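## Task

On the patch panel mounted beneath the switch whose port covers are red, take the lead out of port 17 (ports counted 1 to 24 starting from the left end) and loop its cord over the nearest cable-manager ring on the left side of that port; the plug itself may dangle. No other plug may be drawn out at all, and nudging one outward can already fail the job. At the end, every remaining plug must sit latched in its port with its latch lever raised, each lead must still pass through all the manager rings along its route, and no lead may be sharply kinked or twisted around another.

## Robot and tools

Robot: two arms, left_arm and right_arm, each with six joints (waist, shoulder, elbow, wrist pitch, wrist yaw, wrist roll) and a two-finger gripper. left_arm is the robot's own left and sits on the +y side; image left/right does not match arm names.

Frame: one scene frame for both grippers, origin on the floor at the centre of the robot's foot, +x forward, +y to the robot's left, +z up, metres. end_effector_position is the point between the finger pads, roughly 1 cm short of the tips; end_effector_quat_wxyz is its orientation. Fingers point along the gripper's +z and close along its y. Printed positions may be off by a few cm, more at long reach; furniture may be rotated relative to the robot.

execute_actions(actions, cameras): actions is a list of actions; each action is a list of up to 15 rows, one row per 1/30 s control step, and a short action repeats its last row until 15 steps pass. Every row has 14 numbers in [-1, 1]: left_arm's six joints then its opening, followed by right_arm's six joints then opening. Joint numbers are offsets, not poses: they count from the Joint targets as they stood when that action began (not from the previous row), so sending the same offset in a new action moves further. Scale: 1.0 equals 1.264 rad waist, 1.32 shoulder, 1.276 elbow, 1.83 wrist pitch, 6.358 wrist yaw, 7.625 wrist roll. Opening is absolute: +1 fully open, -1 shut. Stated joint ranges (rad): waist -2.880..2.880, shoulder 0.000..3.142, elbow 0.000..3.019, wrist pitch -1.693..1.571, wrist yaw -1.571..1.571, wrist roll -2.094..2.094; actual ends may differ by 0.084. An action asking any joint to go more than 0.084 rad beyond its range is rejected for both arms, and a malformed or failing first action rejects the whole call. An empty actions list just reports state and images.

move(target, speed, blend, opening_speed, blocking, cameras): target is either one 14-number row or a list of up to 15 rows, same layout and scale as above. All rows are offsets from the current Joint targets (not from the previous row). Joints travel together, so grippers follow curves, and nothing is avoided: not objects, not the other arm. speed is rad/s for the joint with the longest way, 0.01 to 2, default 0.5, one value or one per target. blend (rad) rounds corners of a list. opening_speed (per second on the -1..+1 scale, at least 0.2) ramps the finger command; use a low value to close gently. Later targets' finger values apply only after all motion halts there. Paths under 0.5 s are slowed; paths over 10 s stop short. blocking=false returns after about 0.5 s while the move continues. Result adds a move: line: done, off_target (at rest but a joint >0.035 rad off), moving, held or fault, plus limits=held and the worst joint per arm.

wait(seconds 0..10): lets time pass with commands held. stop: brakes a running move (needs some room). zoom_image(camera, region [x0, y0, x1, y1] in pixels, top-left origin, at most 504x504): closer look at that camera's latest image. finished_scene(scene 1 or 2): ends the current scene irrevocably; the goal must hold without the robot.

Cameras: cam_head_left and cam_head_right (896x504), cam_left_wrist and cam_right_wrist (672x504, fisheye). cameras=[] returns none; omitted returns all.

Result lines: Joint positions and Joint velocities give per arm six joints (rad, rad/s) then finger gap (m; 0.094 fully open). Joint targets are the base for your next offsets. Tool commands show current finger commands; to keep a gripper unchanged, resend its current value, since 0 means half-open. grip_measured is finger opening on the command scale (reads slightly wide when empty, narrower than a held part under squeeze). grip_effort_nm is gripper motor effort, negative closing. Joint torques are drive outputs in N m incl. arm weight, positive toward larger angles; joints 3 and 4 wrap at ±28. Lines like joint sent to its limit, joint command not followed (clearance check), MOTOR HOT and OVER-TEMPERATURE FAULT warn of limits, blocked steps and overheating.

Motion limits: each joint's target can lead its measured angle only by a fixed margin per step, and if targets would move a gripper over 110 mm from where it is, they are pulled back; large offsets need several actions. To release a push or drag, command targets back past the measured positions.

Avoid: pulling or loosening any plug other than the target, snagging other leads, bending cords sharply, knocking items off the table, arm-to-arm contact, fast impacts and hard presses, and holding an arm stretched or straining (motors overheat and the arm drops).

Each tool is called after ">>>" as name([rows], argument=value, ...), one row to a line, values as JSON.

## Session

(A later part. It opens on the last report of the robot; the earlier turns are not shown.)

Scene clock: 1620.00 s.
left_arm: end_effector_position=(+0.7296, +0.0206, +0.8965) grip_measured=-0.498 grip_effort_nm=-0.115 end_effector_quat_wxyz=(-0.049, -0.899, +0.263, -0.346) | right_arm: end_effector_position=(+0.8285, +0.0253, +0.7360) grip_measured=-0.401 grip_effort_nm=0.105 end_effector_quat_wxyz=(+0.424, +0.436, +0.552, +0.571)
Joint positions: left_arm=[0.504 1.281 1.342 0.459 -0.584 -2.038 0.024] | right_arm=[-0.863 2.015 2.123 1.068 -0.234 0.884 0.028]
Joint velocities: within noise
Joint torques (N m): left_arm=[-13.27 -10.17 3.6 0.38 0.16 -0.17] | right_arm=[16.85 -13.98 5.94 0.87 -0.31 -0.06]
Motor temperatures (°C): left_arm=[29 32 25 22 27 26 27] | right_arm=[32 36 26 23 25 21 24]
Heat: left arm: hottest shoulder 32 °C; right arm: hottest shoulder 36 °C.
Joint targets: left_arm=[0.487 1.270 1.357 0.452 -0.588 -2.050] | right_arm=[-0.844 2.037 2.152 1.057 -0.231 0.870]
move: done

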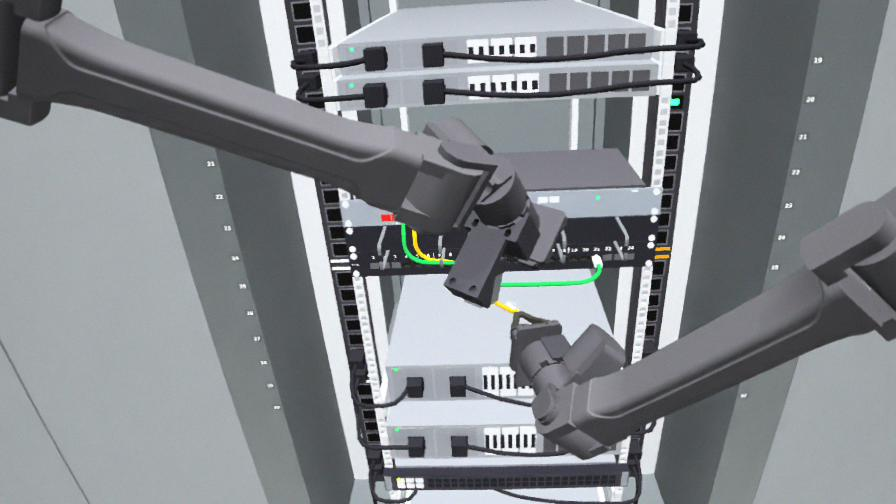

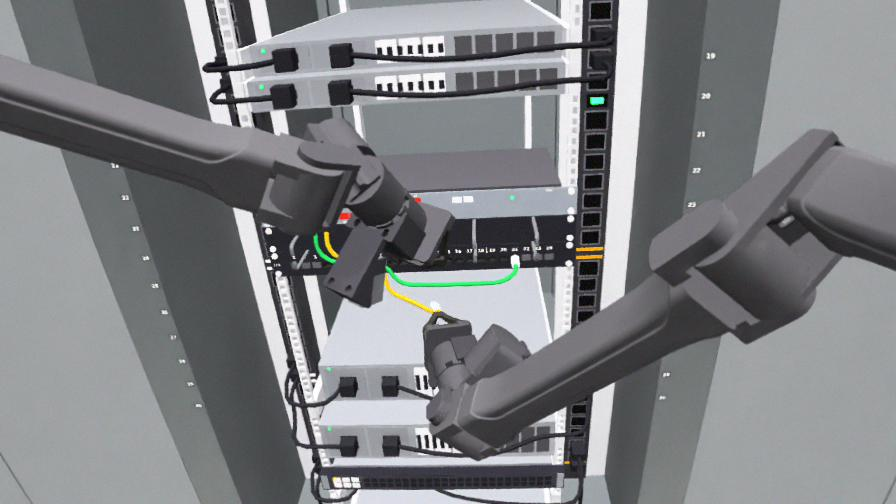

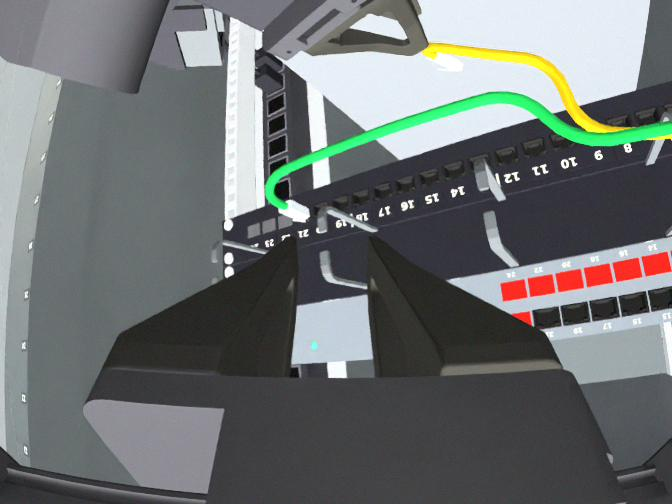

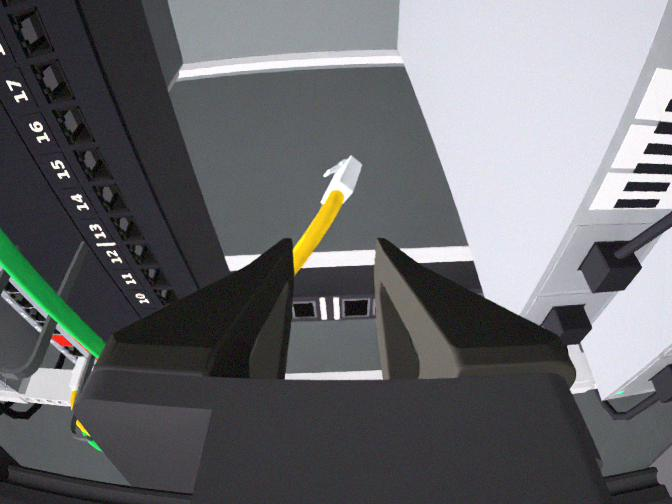

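>>> move(target=[0,0,0,0,0,0,-0.5, 0,-0.0308,-0.1379,0.0725,0,0.1046,-0.4], speed=0.25)

>>> zoom_image(camera="cam_right_wrist", region=[230, 50, 450, 300])

Scene clock: 1644.93 s.
left_arm: end_effector_position=(+0.7296, +0.0206, +0.8965) grip_measured=-0.498 grip_effort_nm=-0.115 end_effector_quat_wxyz=(-0.049, -0.899, +0.263, -0.346) | right_arm: end_effector_position=(+0.7751, +0.0413, +0.7190) grip_measured=-0.401 grip_effort_nm=0.105 end_effector_quat_wxyz=(+0.165, +0.617, +0.357, +0.682)
Joint positions: left_arm=[0.504 1.281 1.342 0.459 -0.584 -2.038 0.024] | right_arm=[-0.863 2.016 1.984 1.172 -0.234 1.653 0.028]
Joint velocities: within noise
Joint torques (N m): left_arm=[-13.22 -10.34 3.62 0.4 0.16 -0.17] | right_arm=[16.97 -16.15 1.88 2.17 -0.31 0.29]
Motor temperatures (°C): left_arm=[29 32 26 22 26 26 27] | right_arm=[33 38 26 23 25 21 24]
Heat: left arm: hottest shoulder 32 °C; right arm: hottest shoulder 38 °C.
Joint targets: left_arm=[0.487 1.270 1.357 0.452 -0.588 -2.050] | right_arm=[-0.844 1.996 1.976 1.190 -0.231 1.668]
move: done

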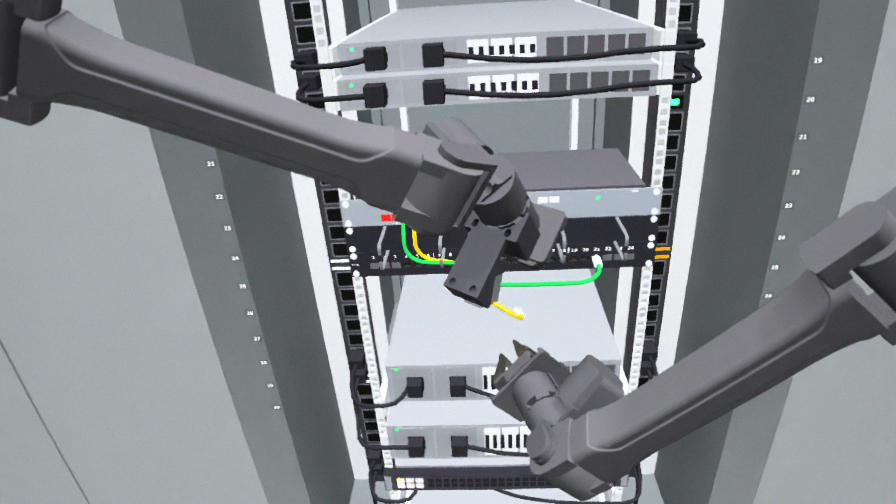

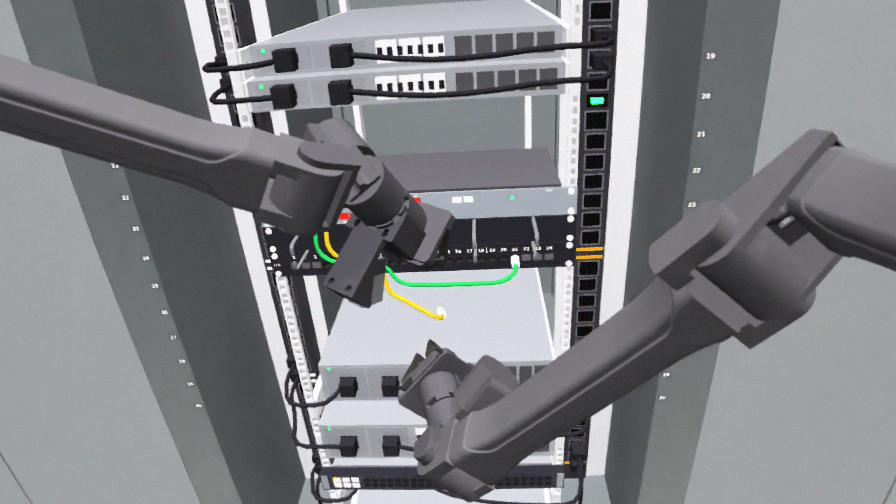

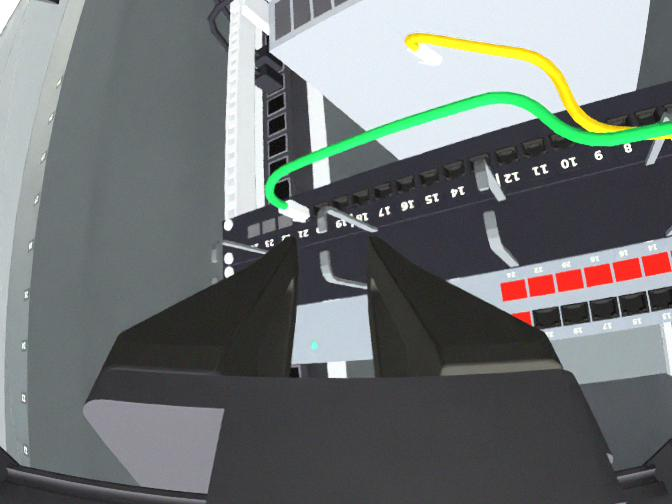

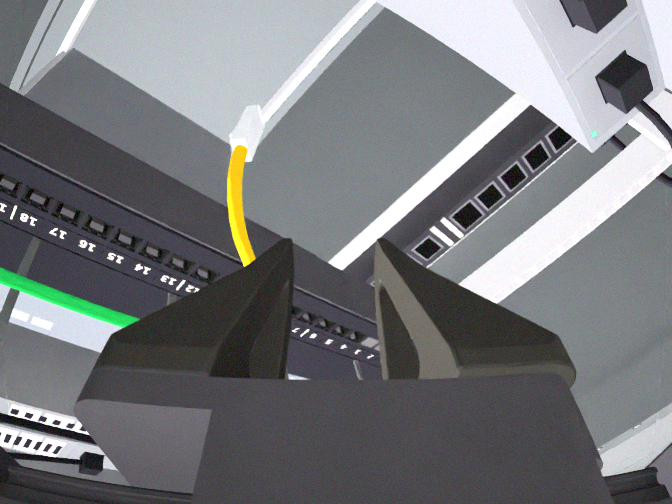

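Scaled by 2.016 from the camera's 672x504 image, which has a finer 960x720 frame.

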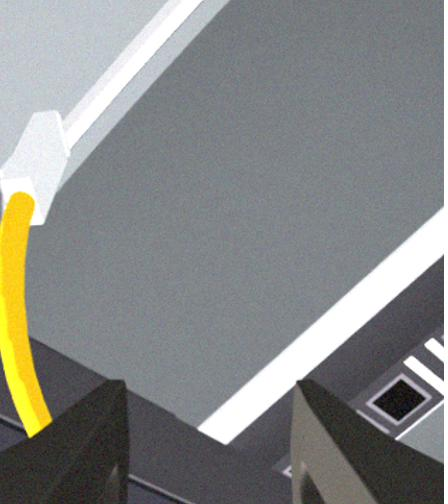

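>>> move(target=[0,0,0,0,0,0,-0.5, -0.0364,-0.0742,-0.0862,0.0153,-0.0032,0,-0.4], speed=0.25, cameras=["cam_right_wrist","cam_head_right"])

Scene clock: 1679.13 s.
left_arm: end_effector_position=(+0.7296, +0.0206, +0.8965) grip_measured=-0.498 grip_effort_nm=-0.120 end_effector_quat_wxyz=(-0.049, -0.899, +0.263, -0.346) | right_arm: end_effector_position=(+0.7875, +0.0113, +0.7511) grip_measured=-0.401 grip_effort_nm=0.100 end_effector_quat_wxyz=(+0.173, +0.608, +0.354, +0.689)
Joint positions: left_arm=[0.504 1.281 1.342 0.459 -0.584 -2.038 0.024] | right_arm=[-0.87 1.91 1.873 1.201 -0.248 1.654 0.028]
Joint velocities: within noise
Joint torques (N m): left_arm=[-13.22 -10.23 3.62 0.42 0.17 -0.17] | right_arm=[12.75 -16.09 1.96 2.07 -0.55 0.26]
Motor temperatures (°C): left_arm=[29 32 26 22 26 26 27] | right_arm=[33 39 25 23 25 21 24]
Heat: left arm: hottest shoulder 32 °C; right arm: hottest shoulder 39 °C.
Joint targets: left_arm=[0.487 1.270 1.357 0.452 -0.588 -2.050] | right_arm=[-0.890 1.898 1.866 1.218 -0.252 1.668]
move: done
Images, in order (width x height): cam_head_right 896x504, cam_right_wrist 672x504.

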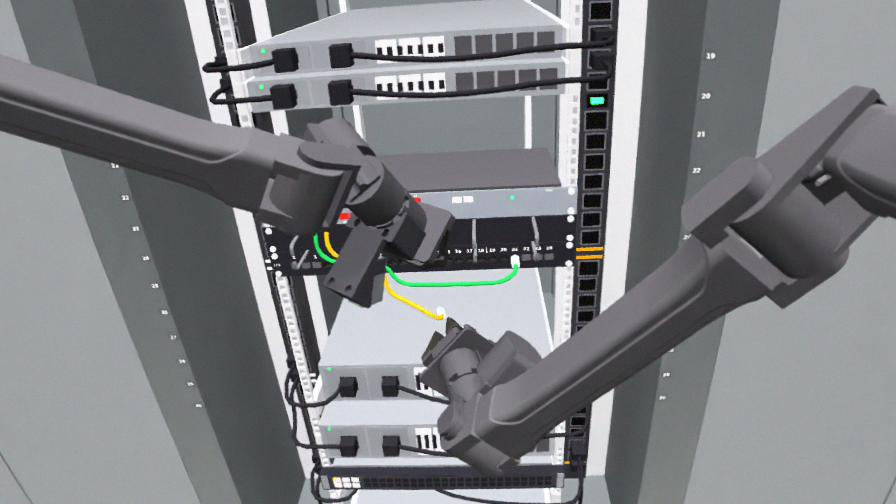

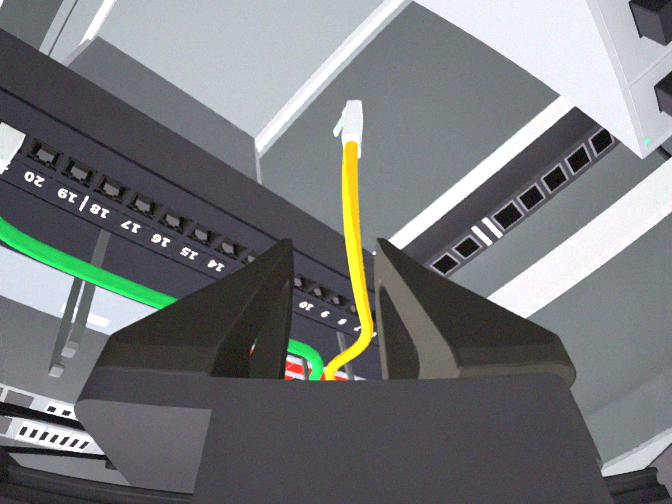

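>>> move([
  [0,0,0,0,0,0,-0.5, 0.02,0,0,0,0,0,-0.4],
  [0,0,0,0,0,0,-0.5, 0.0427,0.0742,0.1873,-0.094,0.0016,0,-0.4],
], speed=0.2, cameras=["cam_right_wrist","cam_head_right","cam_left_wrist"])

>>> zoom_image(camera="cam_head_right", region=[360, 230, 520, 350])

Scene clock: 1693.70 s.
left_arm: end_effector_position=(+0.7296, +0.0206, +0.8965) grip_measured=-0.498 grip_effort_nm=-0.115 end_effector_quat_wxyz=(-0.049, -0.899, +0.263, -0.346) | right_arm: end_effector_position=(+0.8300, +0.0233, +0.7453) grip_measured=-0.401 grip_effort_nm=0.105 end_effector_quat_wxyz=(+0.168, +0.611, +0.352, +0.689)
Joint positions: left_arm=[0.504 1.281 1.342 0.459 -0.584 -2.038 0.024] | right_arm=[-0.86 1.976 2.077 1.056 -0.245 1.654 0.028]
Joint velocities: within noise
Joint torques (N m): left_arm=[-12.98 -10.29 3.59 0.4 0.15 -0.16] | right_arm=[17.08 -14.04 5.76 0.96 -0.31 0.28]
Motor temperatures (°C): left_arm=[29 32 26 22 26 26 27] | right_arm=[33 39 25 23 25 21 24]
Heat: left arm: hottest shoulder 32 °C; right arm: hottest shoulder 39 °C.
Joint targets: left_arm=[0.487 1.270 1.357 0.452 -0.588 -2.050] | right_arm=[-0.836 1.996 2.105 1.046 -0.242 1.668]
move: done
Images, in order (width x height): cam_head_right 896x504, cam_left_wrist 672x504, cam_right_wrist 672x504.

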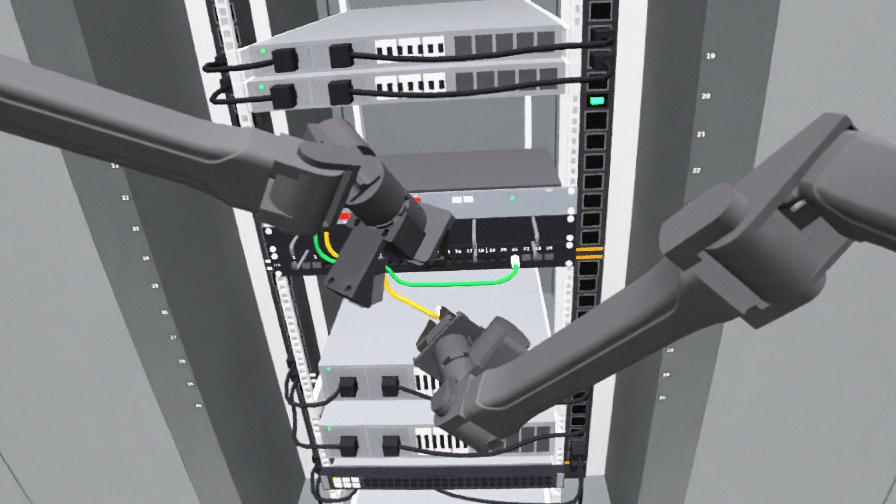

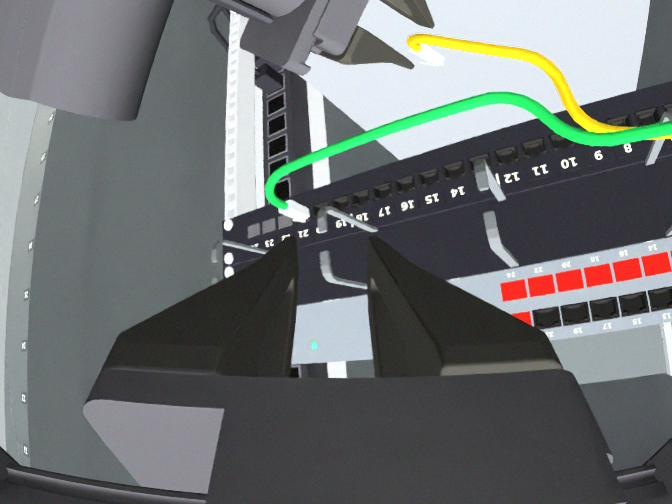

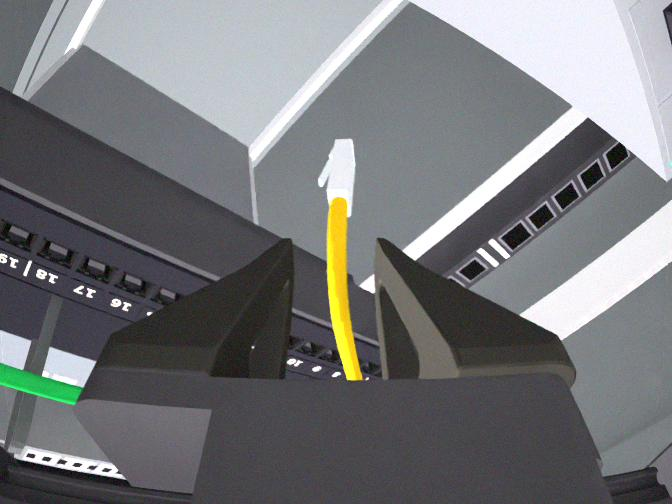

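Scaled by 3.150 from the camera's 896x504 image, which has a finer 1280x720 frame.

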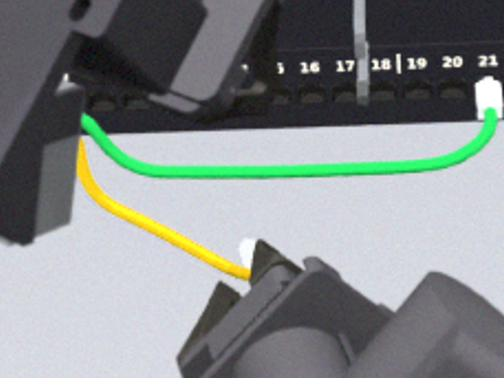

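>>> move(target=[0,0,0,0,0,0,-0.5, 0,0,0,0,0,0,-0.95], opening_speed=0.4, cameras=["cam_right_wrist","cam_head_right","cam_head_left"])

Scene clock: 1701.57 s.
left_arm: end_effector_position=(+0.7296, +0.0206, +0.8965) grip_measured=-0.498 grip_effort_nm=-0.120 end_effector_quat_wxyz=(-0.049, -0.899, +0.263, -0.346) | right_arm: end_effector_position=(+0.8300, +0.0233, +0.7452) grip_measured=-0.890 grip_effort_nm=-0.955 end_effector_quat_wxyz=(+0.168, +0.611, +0.352, +0.689)
Joint positions: left_arm=[0.504 1.281 1.342 0.459 -0.584 -2.038 0.024] | right_arm=[-0.86 1.976 2.077 1.056 -0.244 1.655 0.005]
Joint velocities: within noise
Joint torques (N m): left_arm=[-13.22 -10.29 3.6 0.42 0.17 -0.18] | right_arm=[16.97 -14.1 5.68 0.91 -0.32 0.25]
Motor temperatures (°C): left_arm=[29 32 26 22 26 26 27] | right_arm=[33 38 26 23 25 21 24]
Heat: left arm: hottest shoulder 32 °C; right arm: hottest shoulder 38 °C.
Joint targets: left_arm=[0.487 1.270 1.357 0.452 -0.588 -2.050] | right_arm=[-0.836 1.996 2.105 1.046 -0.242 1.668]
move: done
Images, in order (width x height): cam_head_left 896x504, cam_head_right 896x504, cam_right_wrist 672x504.

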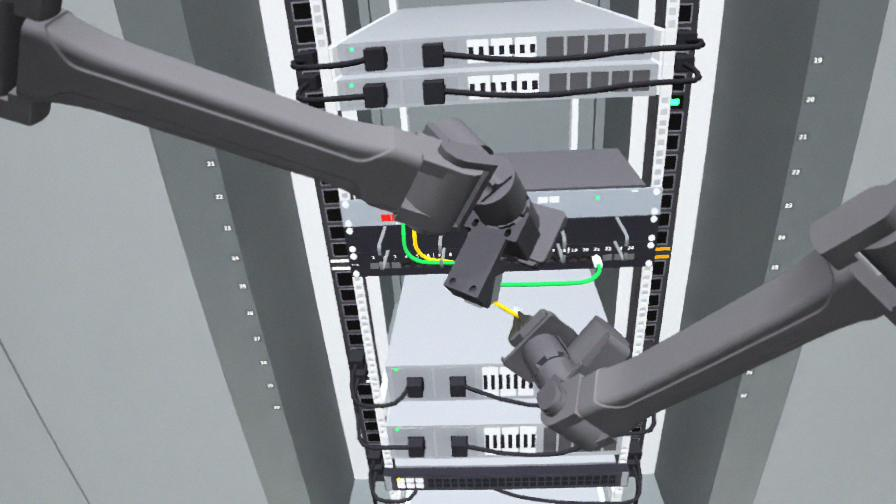

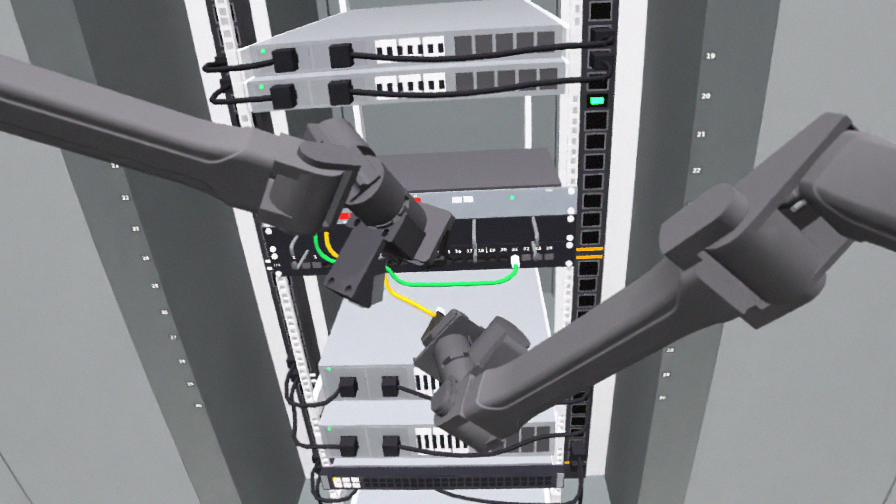

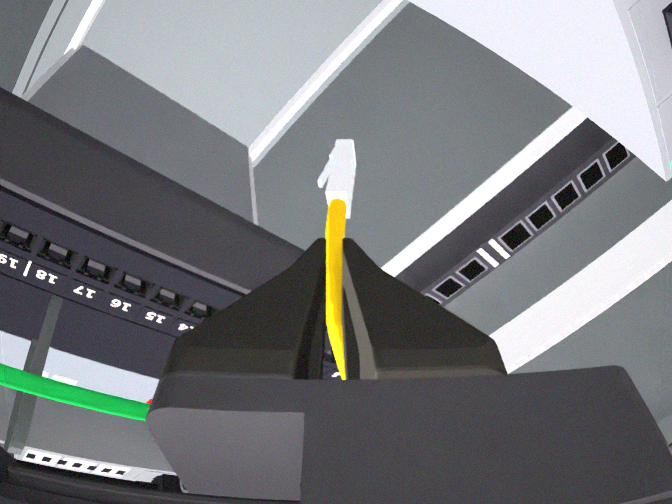

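>>> move(target=[0,0,0,0,0,0,-0.5, 0,0,0,0,0,0,-0.4], opening_speed=0.5, cameras=[])

>>> move(target=[0,0,0,0,0,0,-0.5, 0.0443,-0.0424,-0.0823,0.035,0.0031,0,-0.4], speed=0.15, cameras=["cam_right_wrist","cam_head_right","cam_left_wrist"])

Scene clock: 1760.80 s.
left_arm: end_effector_position=(+0.7296, +0.0206, +0.8965) grip_measured=-0.498 grip_effort_nm=-0.115 end_effector_quat_wxyz=(-0.049, -0.899, +0.263, -0.346) | right_arm: end_effector_position=(+0.8300, +0.0233, +0.7452) grip_measured=-0.402 grip_effort_nm=0.105 end_effector_quat_wxyz=(+0.168, +0.611, +0.352, +0.689)
Joint positions: left_arm=[0.504 1.281 1.342 0.459 -0.584 -2.038 0.024] | right_arm=[-0.86 1.976 2.077 1.056 -0.244 1.655 0.028]
Joint velocities: within noise
Joint torques (N m): left_arm=[-13.04 -10.23 3.66 0.36 0.17 -0.17] | right_arm=[16.97 -14.15 5.68 0.95 -0.32 0.27]
Motor temperatures (°C): left_arm=[29 32 26 22 26 26 27] | right_arm=[34 36 27 23 25 21 25]
Heat: left arm: hottest shoulder 32 °C; right arm: hottest shoulder 36 °C.
Joint targets: left_arm=[0.487 1.270 1.357 0.452 -0.588 -2.050] | right_arm=[-0.836 1.996 2.105 1.046 -0.242 1.668]
move: done
No camera images: "cameras" was empty.

Scene clock: 1762.27 s.
left_arm: end_effector_position=(+0.7296, +0.0206, +0.8965) grip_measured=-0.498 grip_effort_nm=-0.115 end_effector_quat_wxyz=(-0.049, -0.899, +0.263, -0.346) | right_arm: end_effector_position=(+0.8120, +0.0535, +0.7680) grip_measured=-0.401 grip_effort_nm=0.105 end_effector_quat_wxyz=(+0.146, +0.620, +0.338, +0.693)
Joint positions: left_arm=[0.504 1.281 1.342 0.459 -0.584 -2.038 0.024] | right_arm=[-0.802 1.961 2.007 1.093 -0.225 1.655 0.028]
Joint velocities: within noise
Joint torques (N m): left_arm=[-13.16 -10.17 3.56 0.39 0.16 -0.17] | right_arm=[17.55 -16.26 2.39 2.09 -0.35 0.27]
Motor temperatures (°C): left_arm=[29 32 26 22 26 26 27] | right_arm=[34 36 27 23 25 21 25]
Heat: left arm: hottest shoulder 32 °C; right arm: hottest shoulder 36 °C.
Joint targets: left_arm=[0.487 1.270 1.357 0.452 -0.588 -2.050] | right_arm=[-0.780 1.940 2.000 1.110 -0.222 1.668]
move: done
Images, in order (width x height): cam_head_right 896x504, cam_left_wrist 672x504, cam_right_wrist 672x504.

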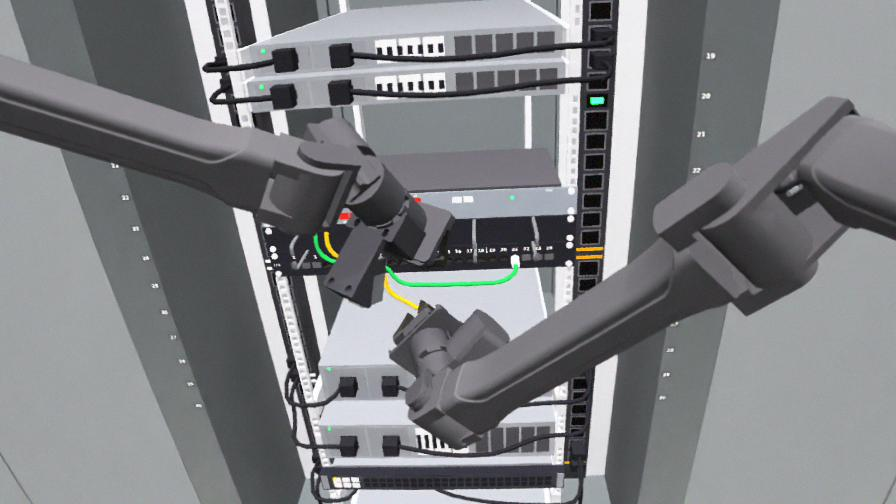

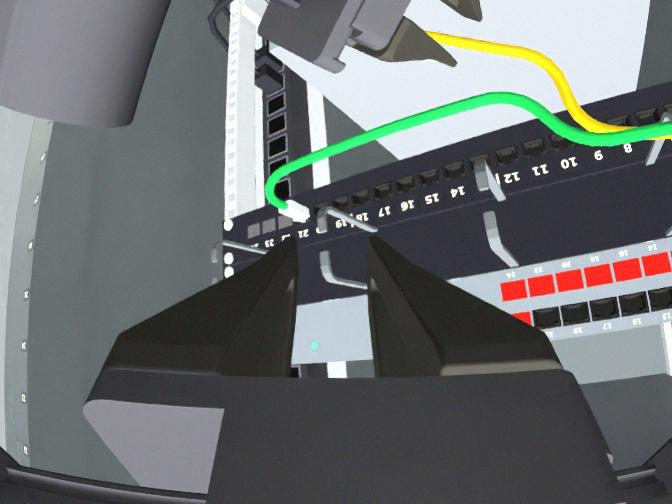

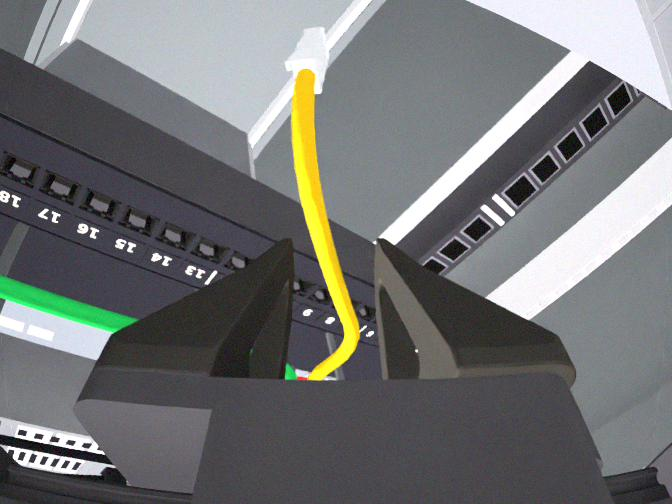

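>>> move(target=[0,0,0,0,0,0,-0.5, 0,0,0,0,0,0,-0.95], opening_speed=0.4, cameras=[])

>>> move(target=[0,0,0,0,0,0,-0.5, -0.0857,-0.2144,-0.2665,-0.1541,-0.0546,-0.1243,-0.95], speed=0.3)

>>> zoom_image(camera="cam_head_right", region=[360, 230, 520, 350])

Scene clock: 1882.27 s.
left_arm: end_effector_position=(+0.7296, +0.0206, +0.8965) grip_measured=-0.498 grip_effort_nm=-0.115 end_effector_quat_wxyz=(-0.049, -0.899, +0.263, -0.346) | right_arm: end_effector_position=(+0.8121, +0.0535, +0.7680) grip_measured=-0.911 grip_effort_nm=-0.950 end_effector_quat_wxyz=(+0.146, +0.620, +0.338, +0.693)
Joint positions: left_arm=[0.504 1.281 1.342 0.459 -0.584 -2.038 0.024] | right_arm=[-0.802 1.961 2.007 1.093 -0.224 1.655 0.004]
Joint velocities: within noise
Joint torques (N m): left_arm=[-13.16 -10.29 3.63 0.42 0.16 -0.16] | right_arm=[17.61 -16.56 2.5 2 -0.37 0.28]
Motor temperatures (°C): left_arm=[29 32 26 22 26 26 27] | right_arm=[35 38 25 23 25 21 24]
Heat: left arm: hottest shoulder 32 °C; right arm: hottest shoulder 38 °C.
Joint targets: left_arm=[0.487 1.270 1.357 0.452 -0.588 -2.050] | right_arm=[-0.780 1.940 2.000 1.110 -0.222 1.668]
move: done
No camera images: "cameras" was empty.

Scene clock: 1886.23 s.
left_arm: end_effector_position=(+0.7296, +0.0206, +0.8965) grip_measured=-0.498 grip_effort_nm=-0.115 end_effector_quat_wxyz=(-0.049, -0.899, +0.263, -0.346) | right_arm: end_effector_position=(+0.7696, +0.0352, +0.8049) grip_measured=-0.915 grip_effort_nm=-1.004 end_effector_quat_wxyz=(+0.290, +0.293, +0.638, +0.651)
Joint positions: left_arm=[0.504 1.281 1.342 0.459 -0.584 -2.038 0.024] | right_arm=[-0.866 1.677 1.67 0.839 -0.566 0.737 0.004]
Joint velocities: within noise
Joint torques (N m): left_arm=[-12.98 -10.11 3.6 0.39 0.17 -0.17] | right_arm=[11.28 -17.38 1.78 0.73 -0.64 -0.08]
Motor temperatures (°C): left_arm=[29 32 26 22 26 26 27] | right_arm=[35 38 25 23 25 21 24]
Heat: left arm: hottest shoulder 32 °C; right arm: hottest shoulder 38 °C.
Joint targets: left_arm=[0.487 1.270 1.357 0.452 -0.588 -2.050] | right_arm=[-0.889 1.657 1.659 0.828 -0.569 0.720]
move: done

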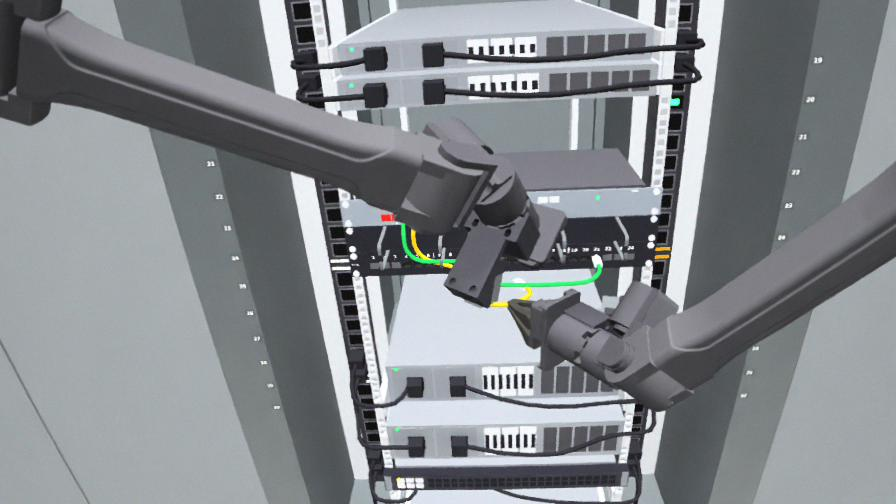

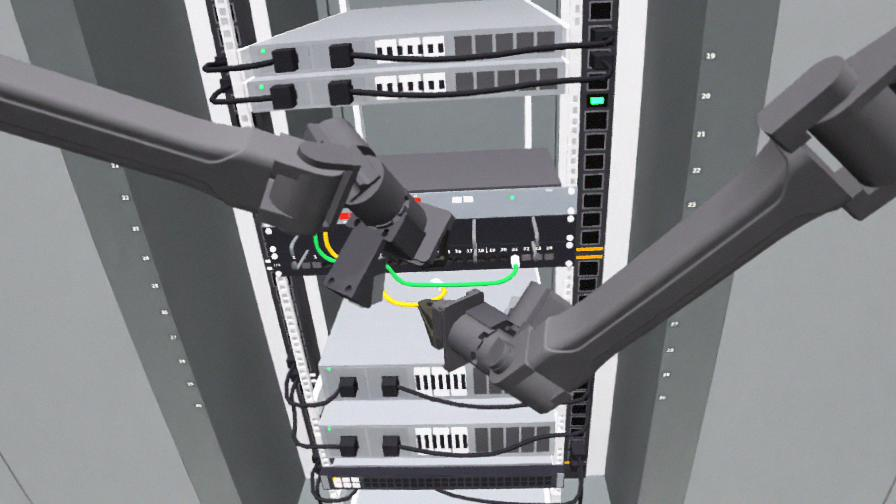

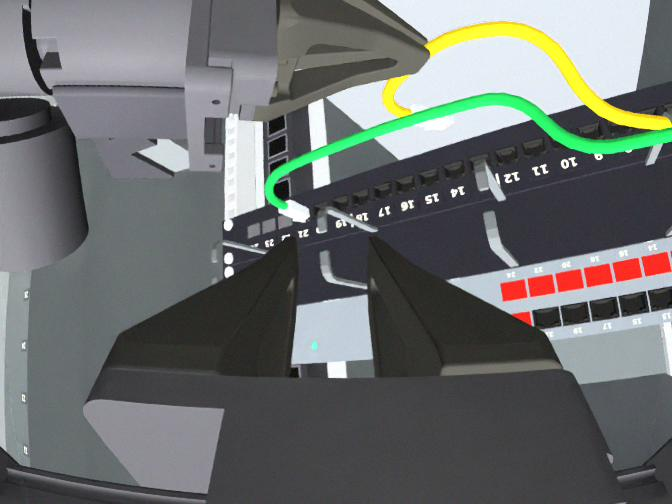

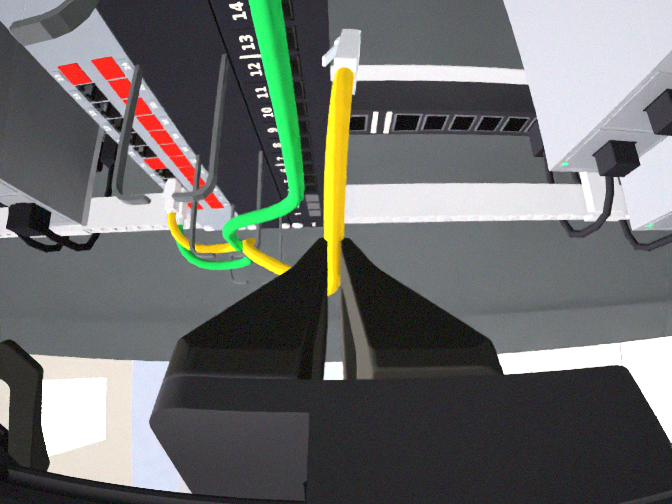

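Scaled by 3.150 from the camera's 896x504 image, which has a finer 1280x720 frame.

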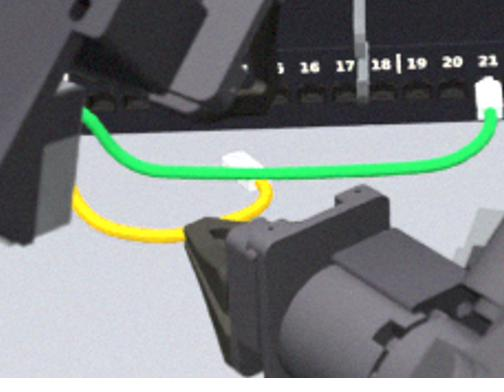

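>>> move(target=[0,0,0,0,0,0,-0.5, -0.0098,-0.0181,-0.0447,0.029,0,0,-0.95], speed=0.1)

>>> zoom_image(camera="cam_head_right", region=[380, 240, 500, 330])

>>> zoom_image(camera="cam_left_wrist", region=[330, 0, 550, 200])

Scene clock: 1908.63 s.
left_arm: end_effector_position=(+0.7296, +0.0206, +0.8965) grip_measured=-0.498 grip_effort_nm=-0.115 end_effector_quat_wxyz=(-0.049, -0.899, +0.263, -0.346) | right_arm: end_effector_position=(+0.7575, +0.0282, +0.8054) grip_measured=-0.915 grip_effort_nm=-0.999 end_effector_quat_wxyz=(+0.289, +0.293, +0.641, +0.648)
Joint positions: left_arm=[0.504 1.281 1.342 0.459 -0.584 -2.038 0.024] | right_arm=[-0.875 1.653 1.615 0.866 -0.567 0.736 0.004]
Joint velocities: within noise
Joint torques (N m): left_arm=[-13.22 -10.23 3.6 0.36 0.16 -0.16] | right_arm=[10.05 -17.2 1.5 1.92 -0.59 -0.08]
Motor temperatures (°C): left_arm=[29 32 26 22 26 26 27] | right_arm=[34 37 25 23 26 21 25]
Heat: left arm: hottest shoulder 32 °C; right arm: hottest shoulder 37 °C.
Joint targets: left_arm=[0.487 1.270 1.357 0.452 -0.588 -2.050] | right_arm=[-0.901 1.634 1.603 0.881 -0.569 0.720]
move: done

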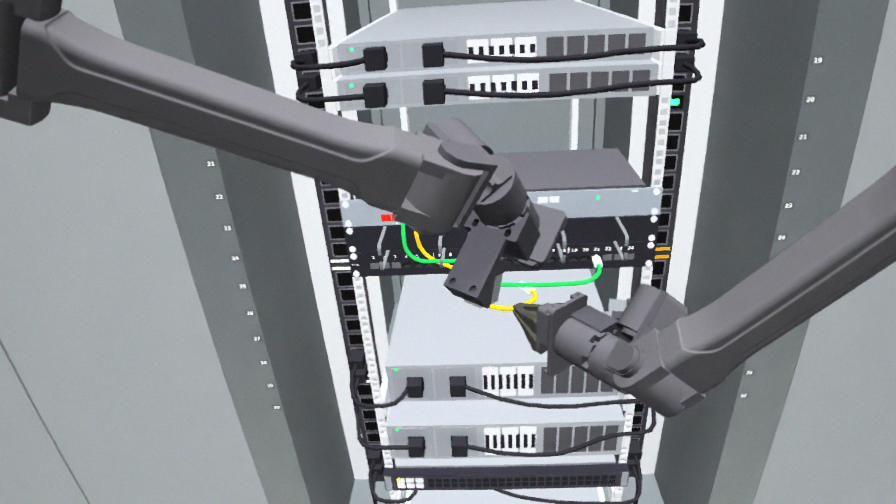

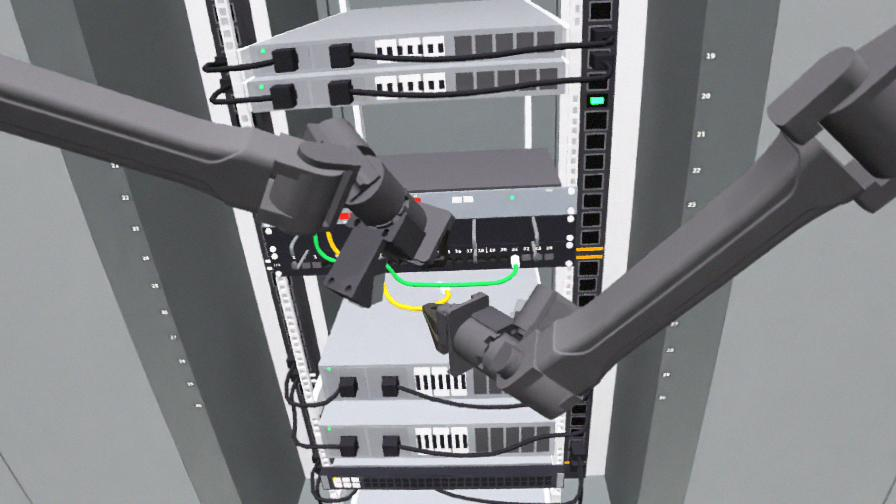

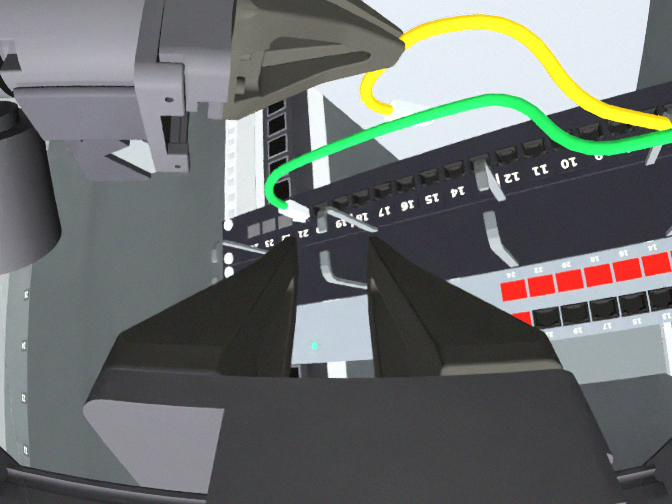

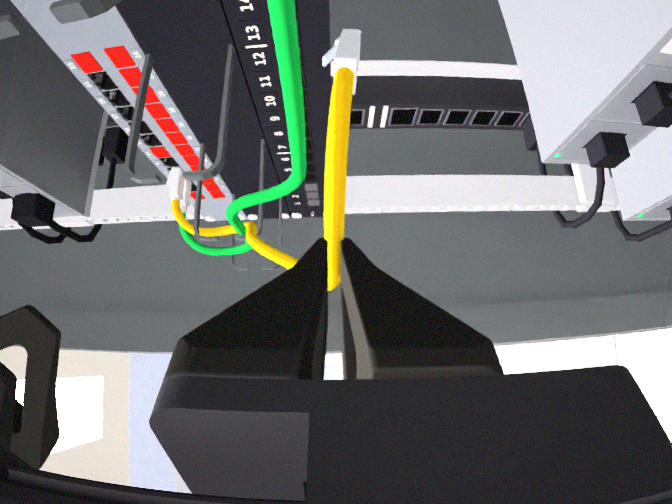

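Scaled by 4.200 from the camera's 896x504 image, which has a finer 1280x720 frame.

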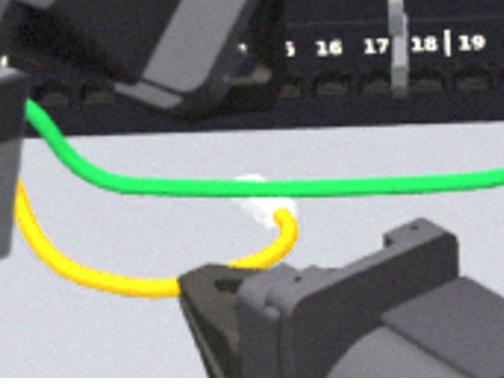

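Scaled by 2.291 from the camera's 672x504 image, which has a finer 960x720 frame.

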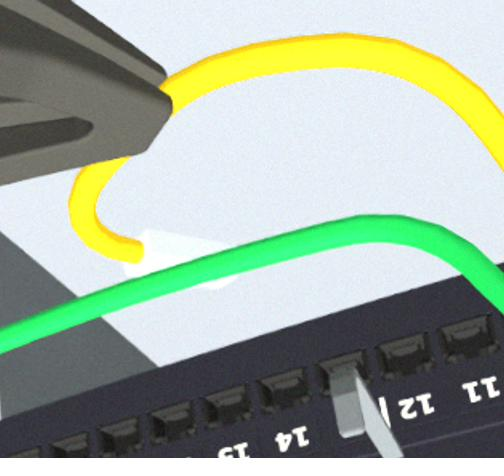

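>>> move(target=[0,0,0,0,0,0,-0.5, -0.0047,0.078,0.1293,-0.0454,-0.002,0,-0.95], speed=0.12)

>>> zoom_image(camera="cam_head_right", region=[380, 240, 500, 330])

>>> zoom_image(camera="cam_left_wrist", region=[330, 0, 550, 200])

Scene clock: 1983.13 s.
left_arm: end_effector_position=(+0.7296, +0.0206, +0.8965) grip_measured=-0.498 grip_effort_nm=-0.115 end_effector_quat_wxyz=(-0.049, -0.899, +0.263, -0.346) | right_arm: end_effector_position=(+0.7836, +0.0327, +0.7914) grip_measured=-0.915 grip_effort_nm=-0.994 end_effector_quat_wxyz=(+0.297, +0.287, +0.640, +0.648)
Joint positions: left_arm=[0.504 1.281 1.342 0.459 -0.584 -2.038 0.024] | right_arm=[-0.884 1.712 1.746 0.81 -0.579 0.736 0.004]
Joint velocities: within noise
Joint torques (N m): left_arm=[-13.22 -10.29 3.59 0.35 0.17 -0.16] | right_arm=[11.05 -14.04 4.81 0.83 -0.63 -0.07]
Motor temperatures (°C): left_arm=[29 32 26 22 26 26 27] | right_arm=[32 37 24 23 26 22 26]
Heat: left arm: hottest shoulder 32 °C; right arm: hottest shoulder 37 °C.
Joint targets: left_arm=[0.487 1.270 1.357 0.452 -0.588 -2.050] | right_arm=[-0.907 1.736 1.768 0.798 -0.582 0.720]
move: done

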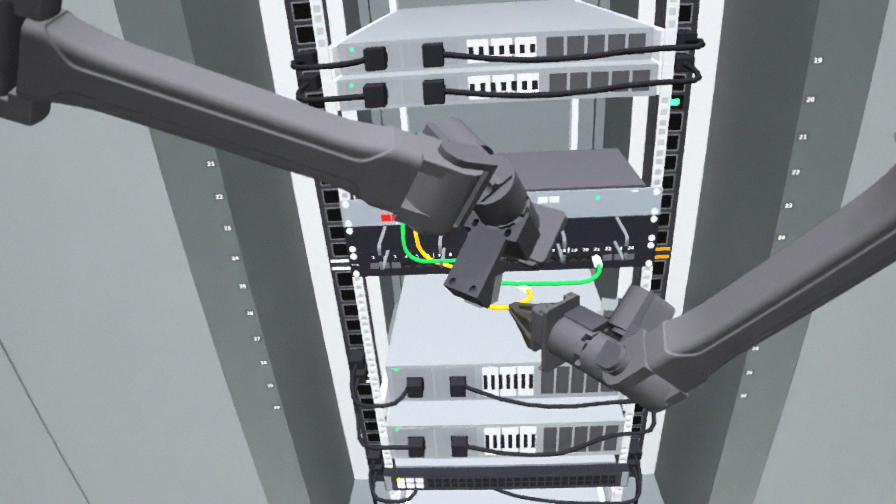

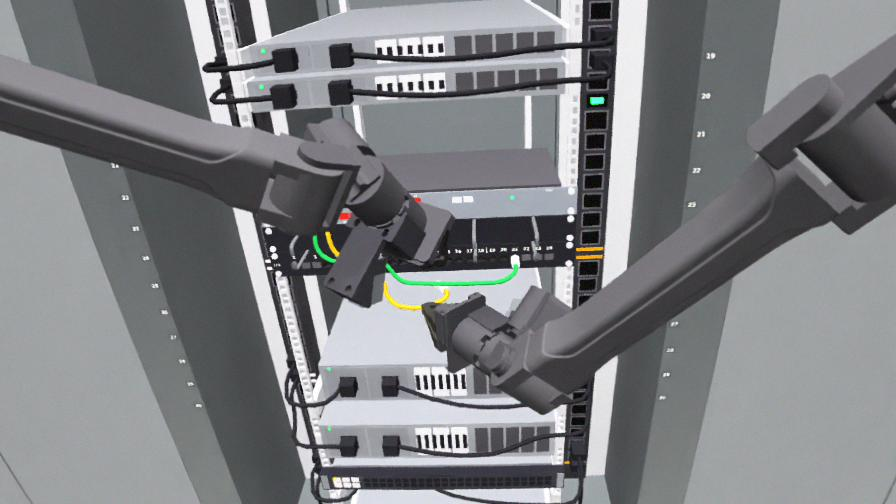

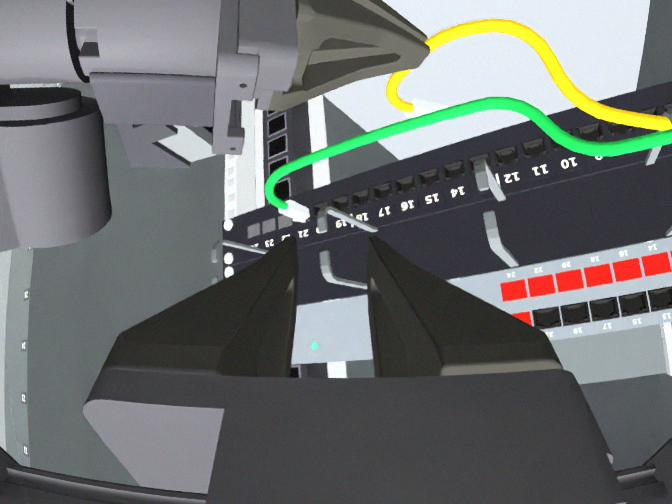

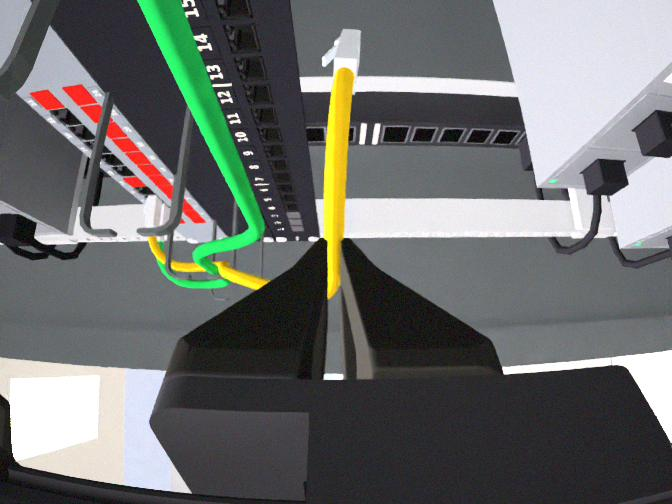

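Scaled by 4.200 from the camera's 896x504 image, which has a finer 1280x720 frame.

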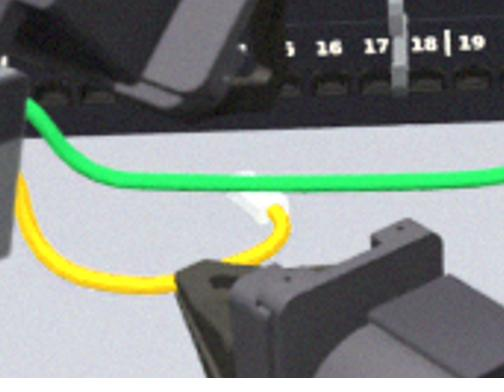

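Scaled by 2.291 from the camera's 672x504 image, which has a finer 960x720 frame.

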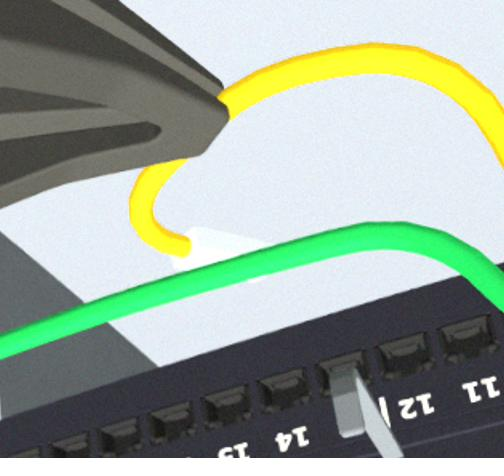

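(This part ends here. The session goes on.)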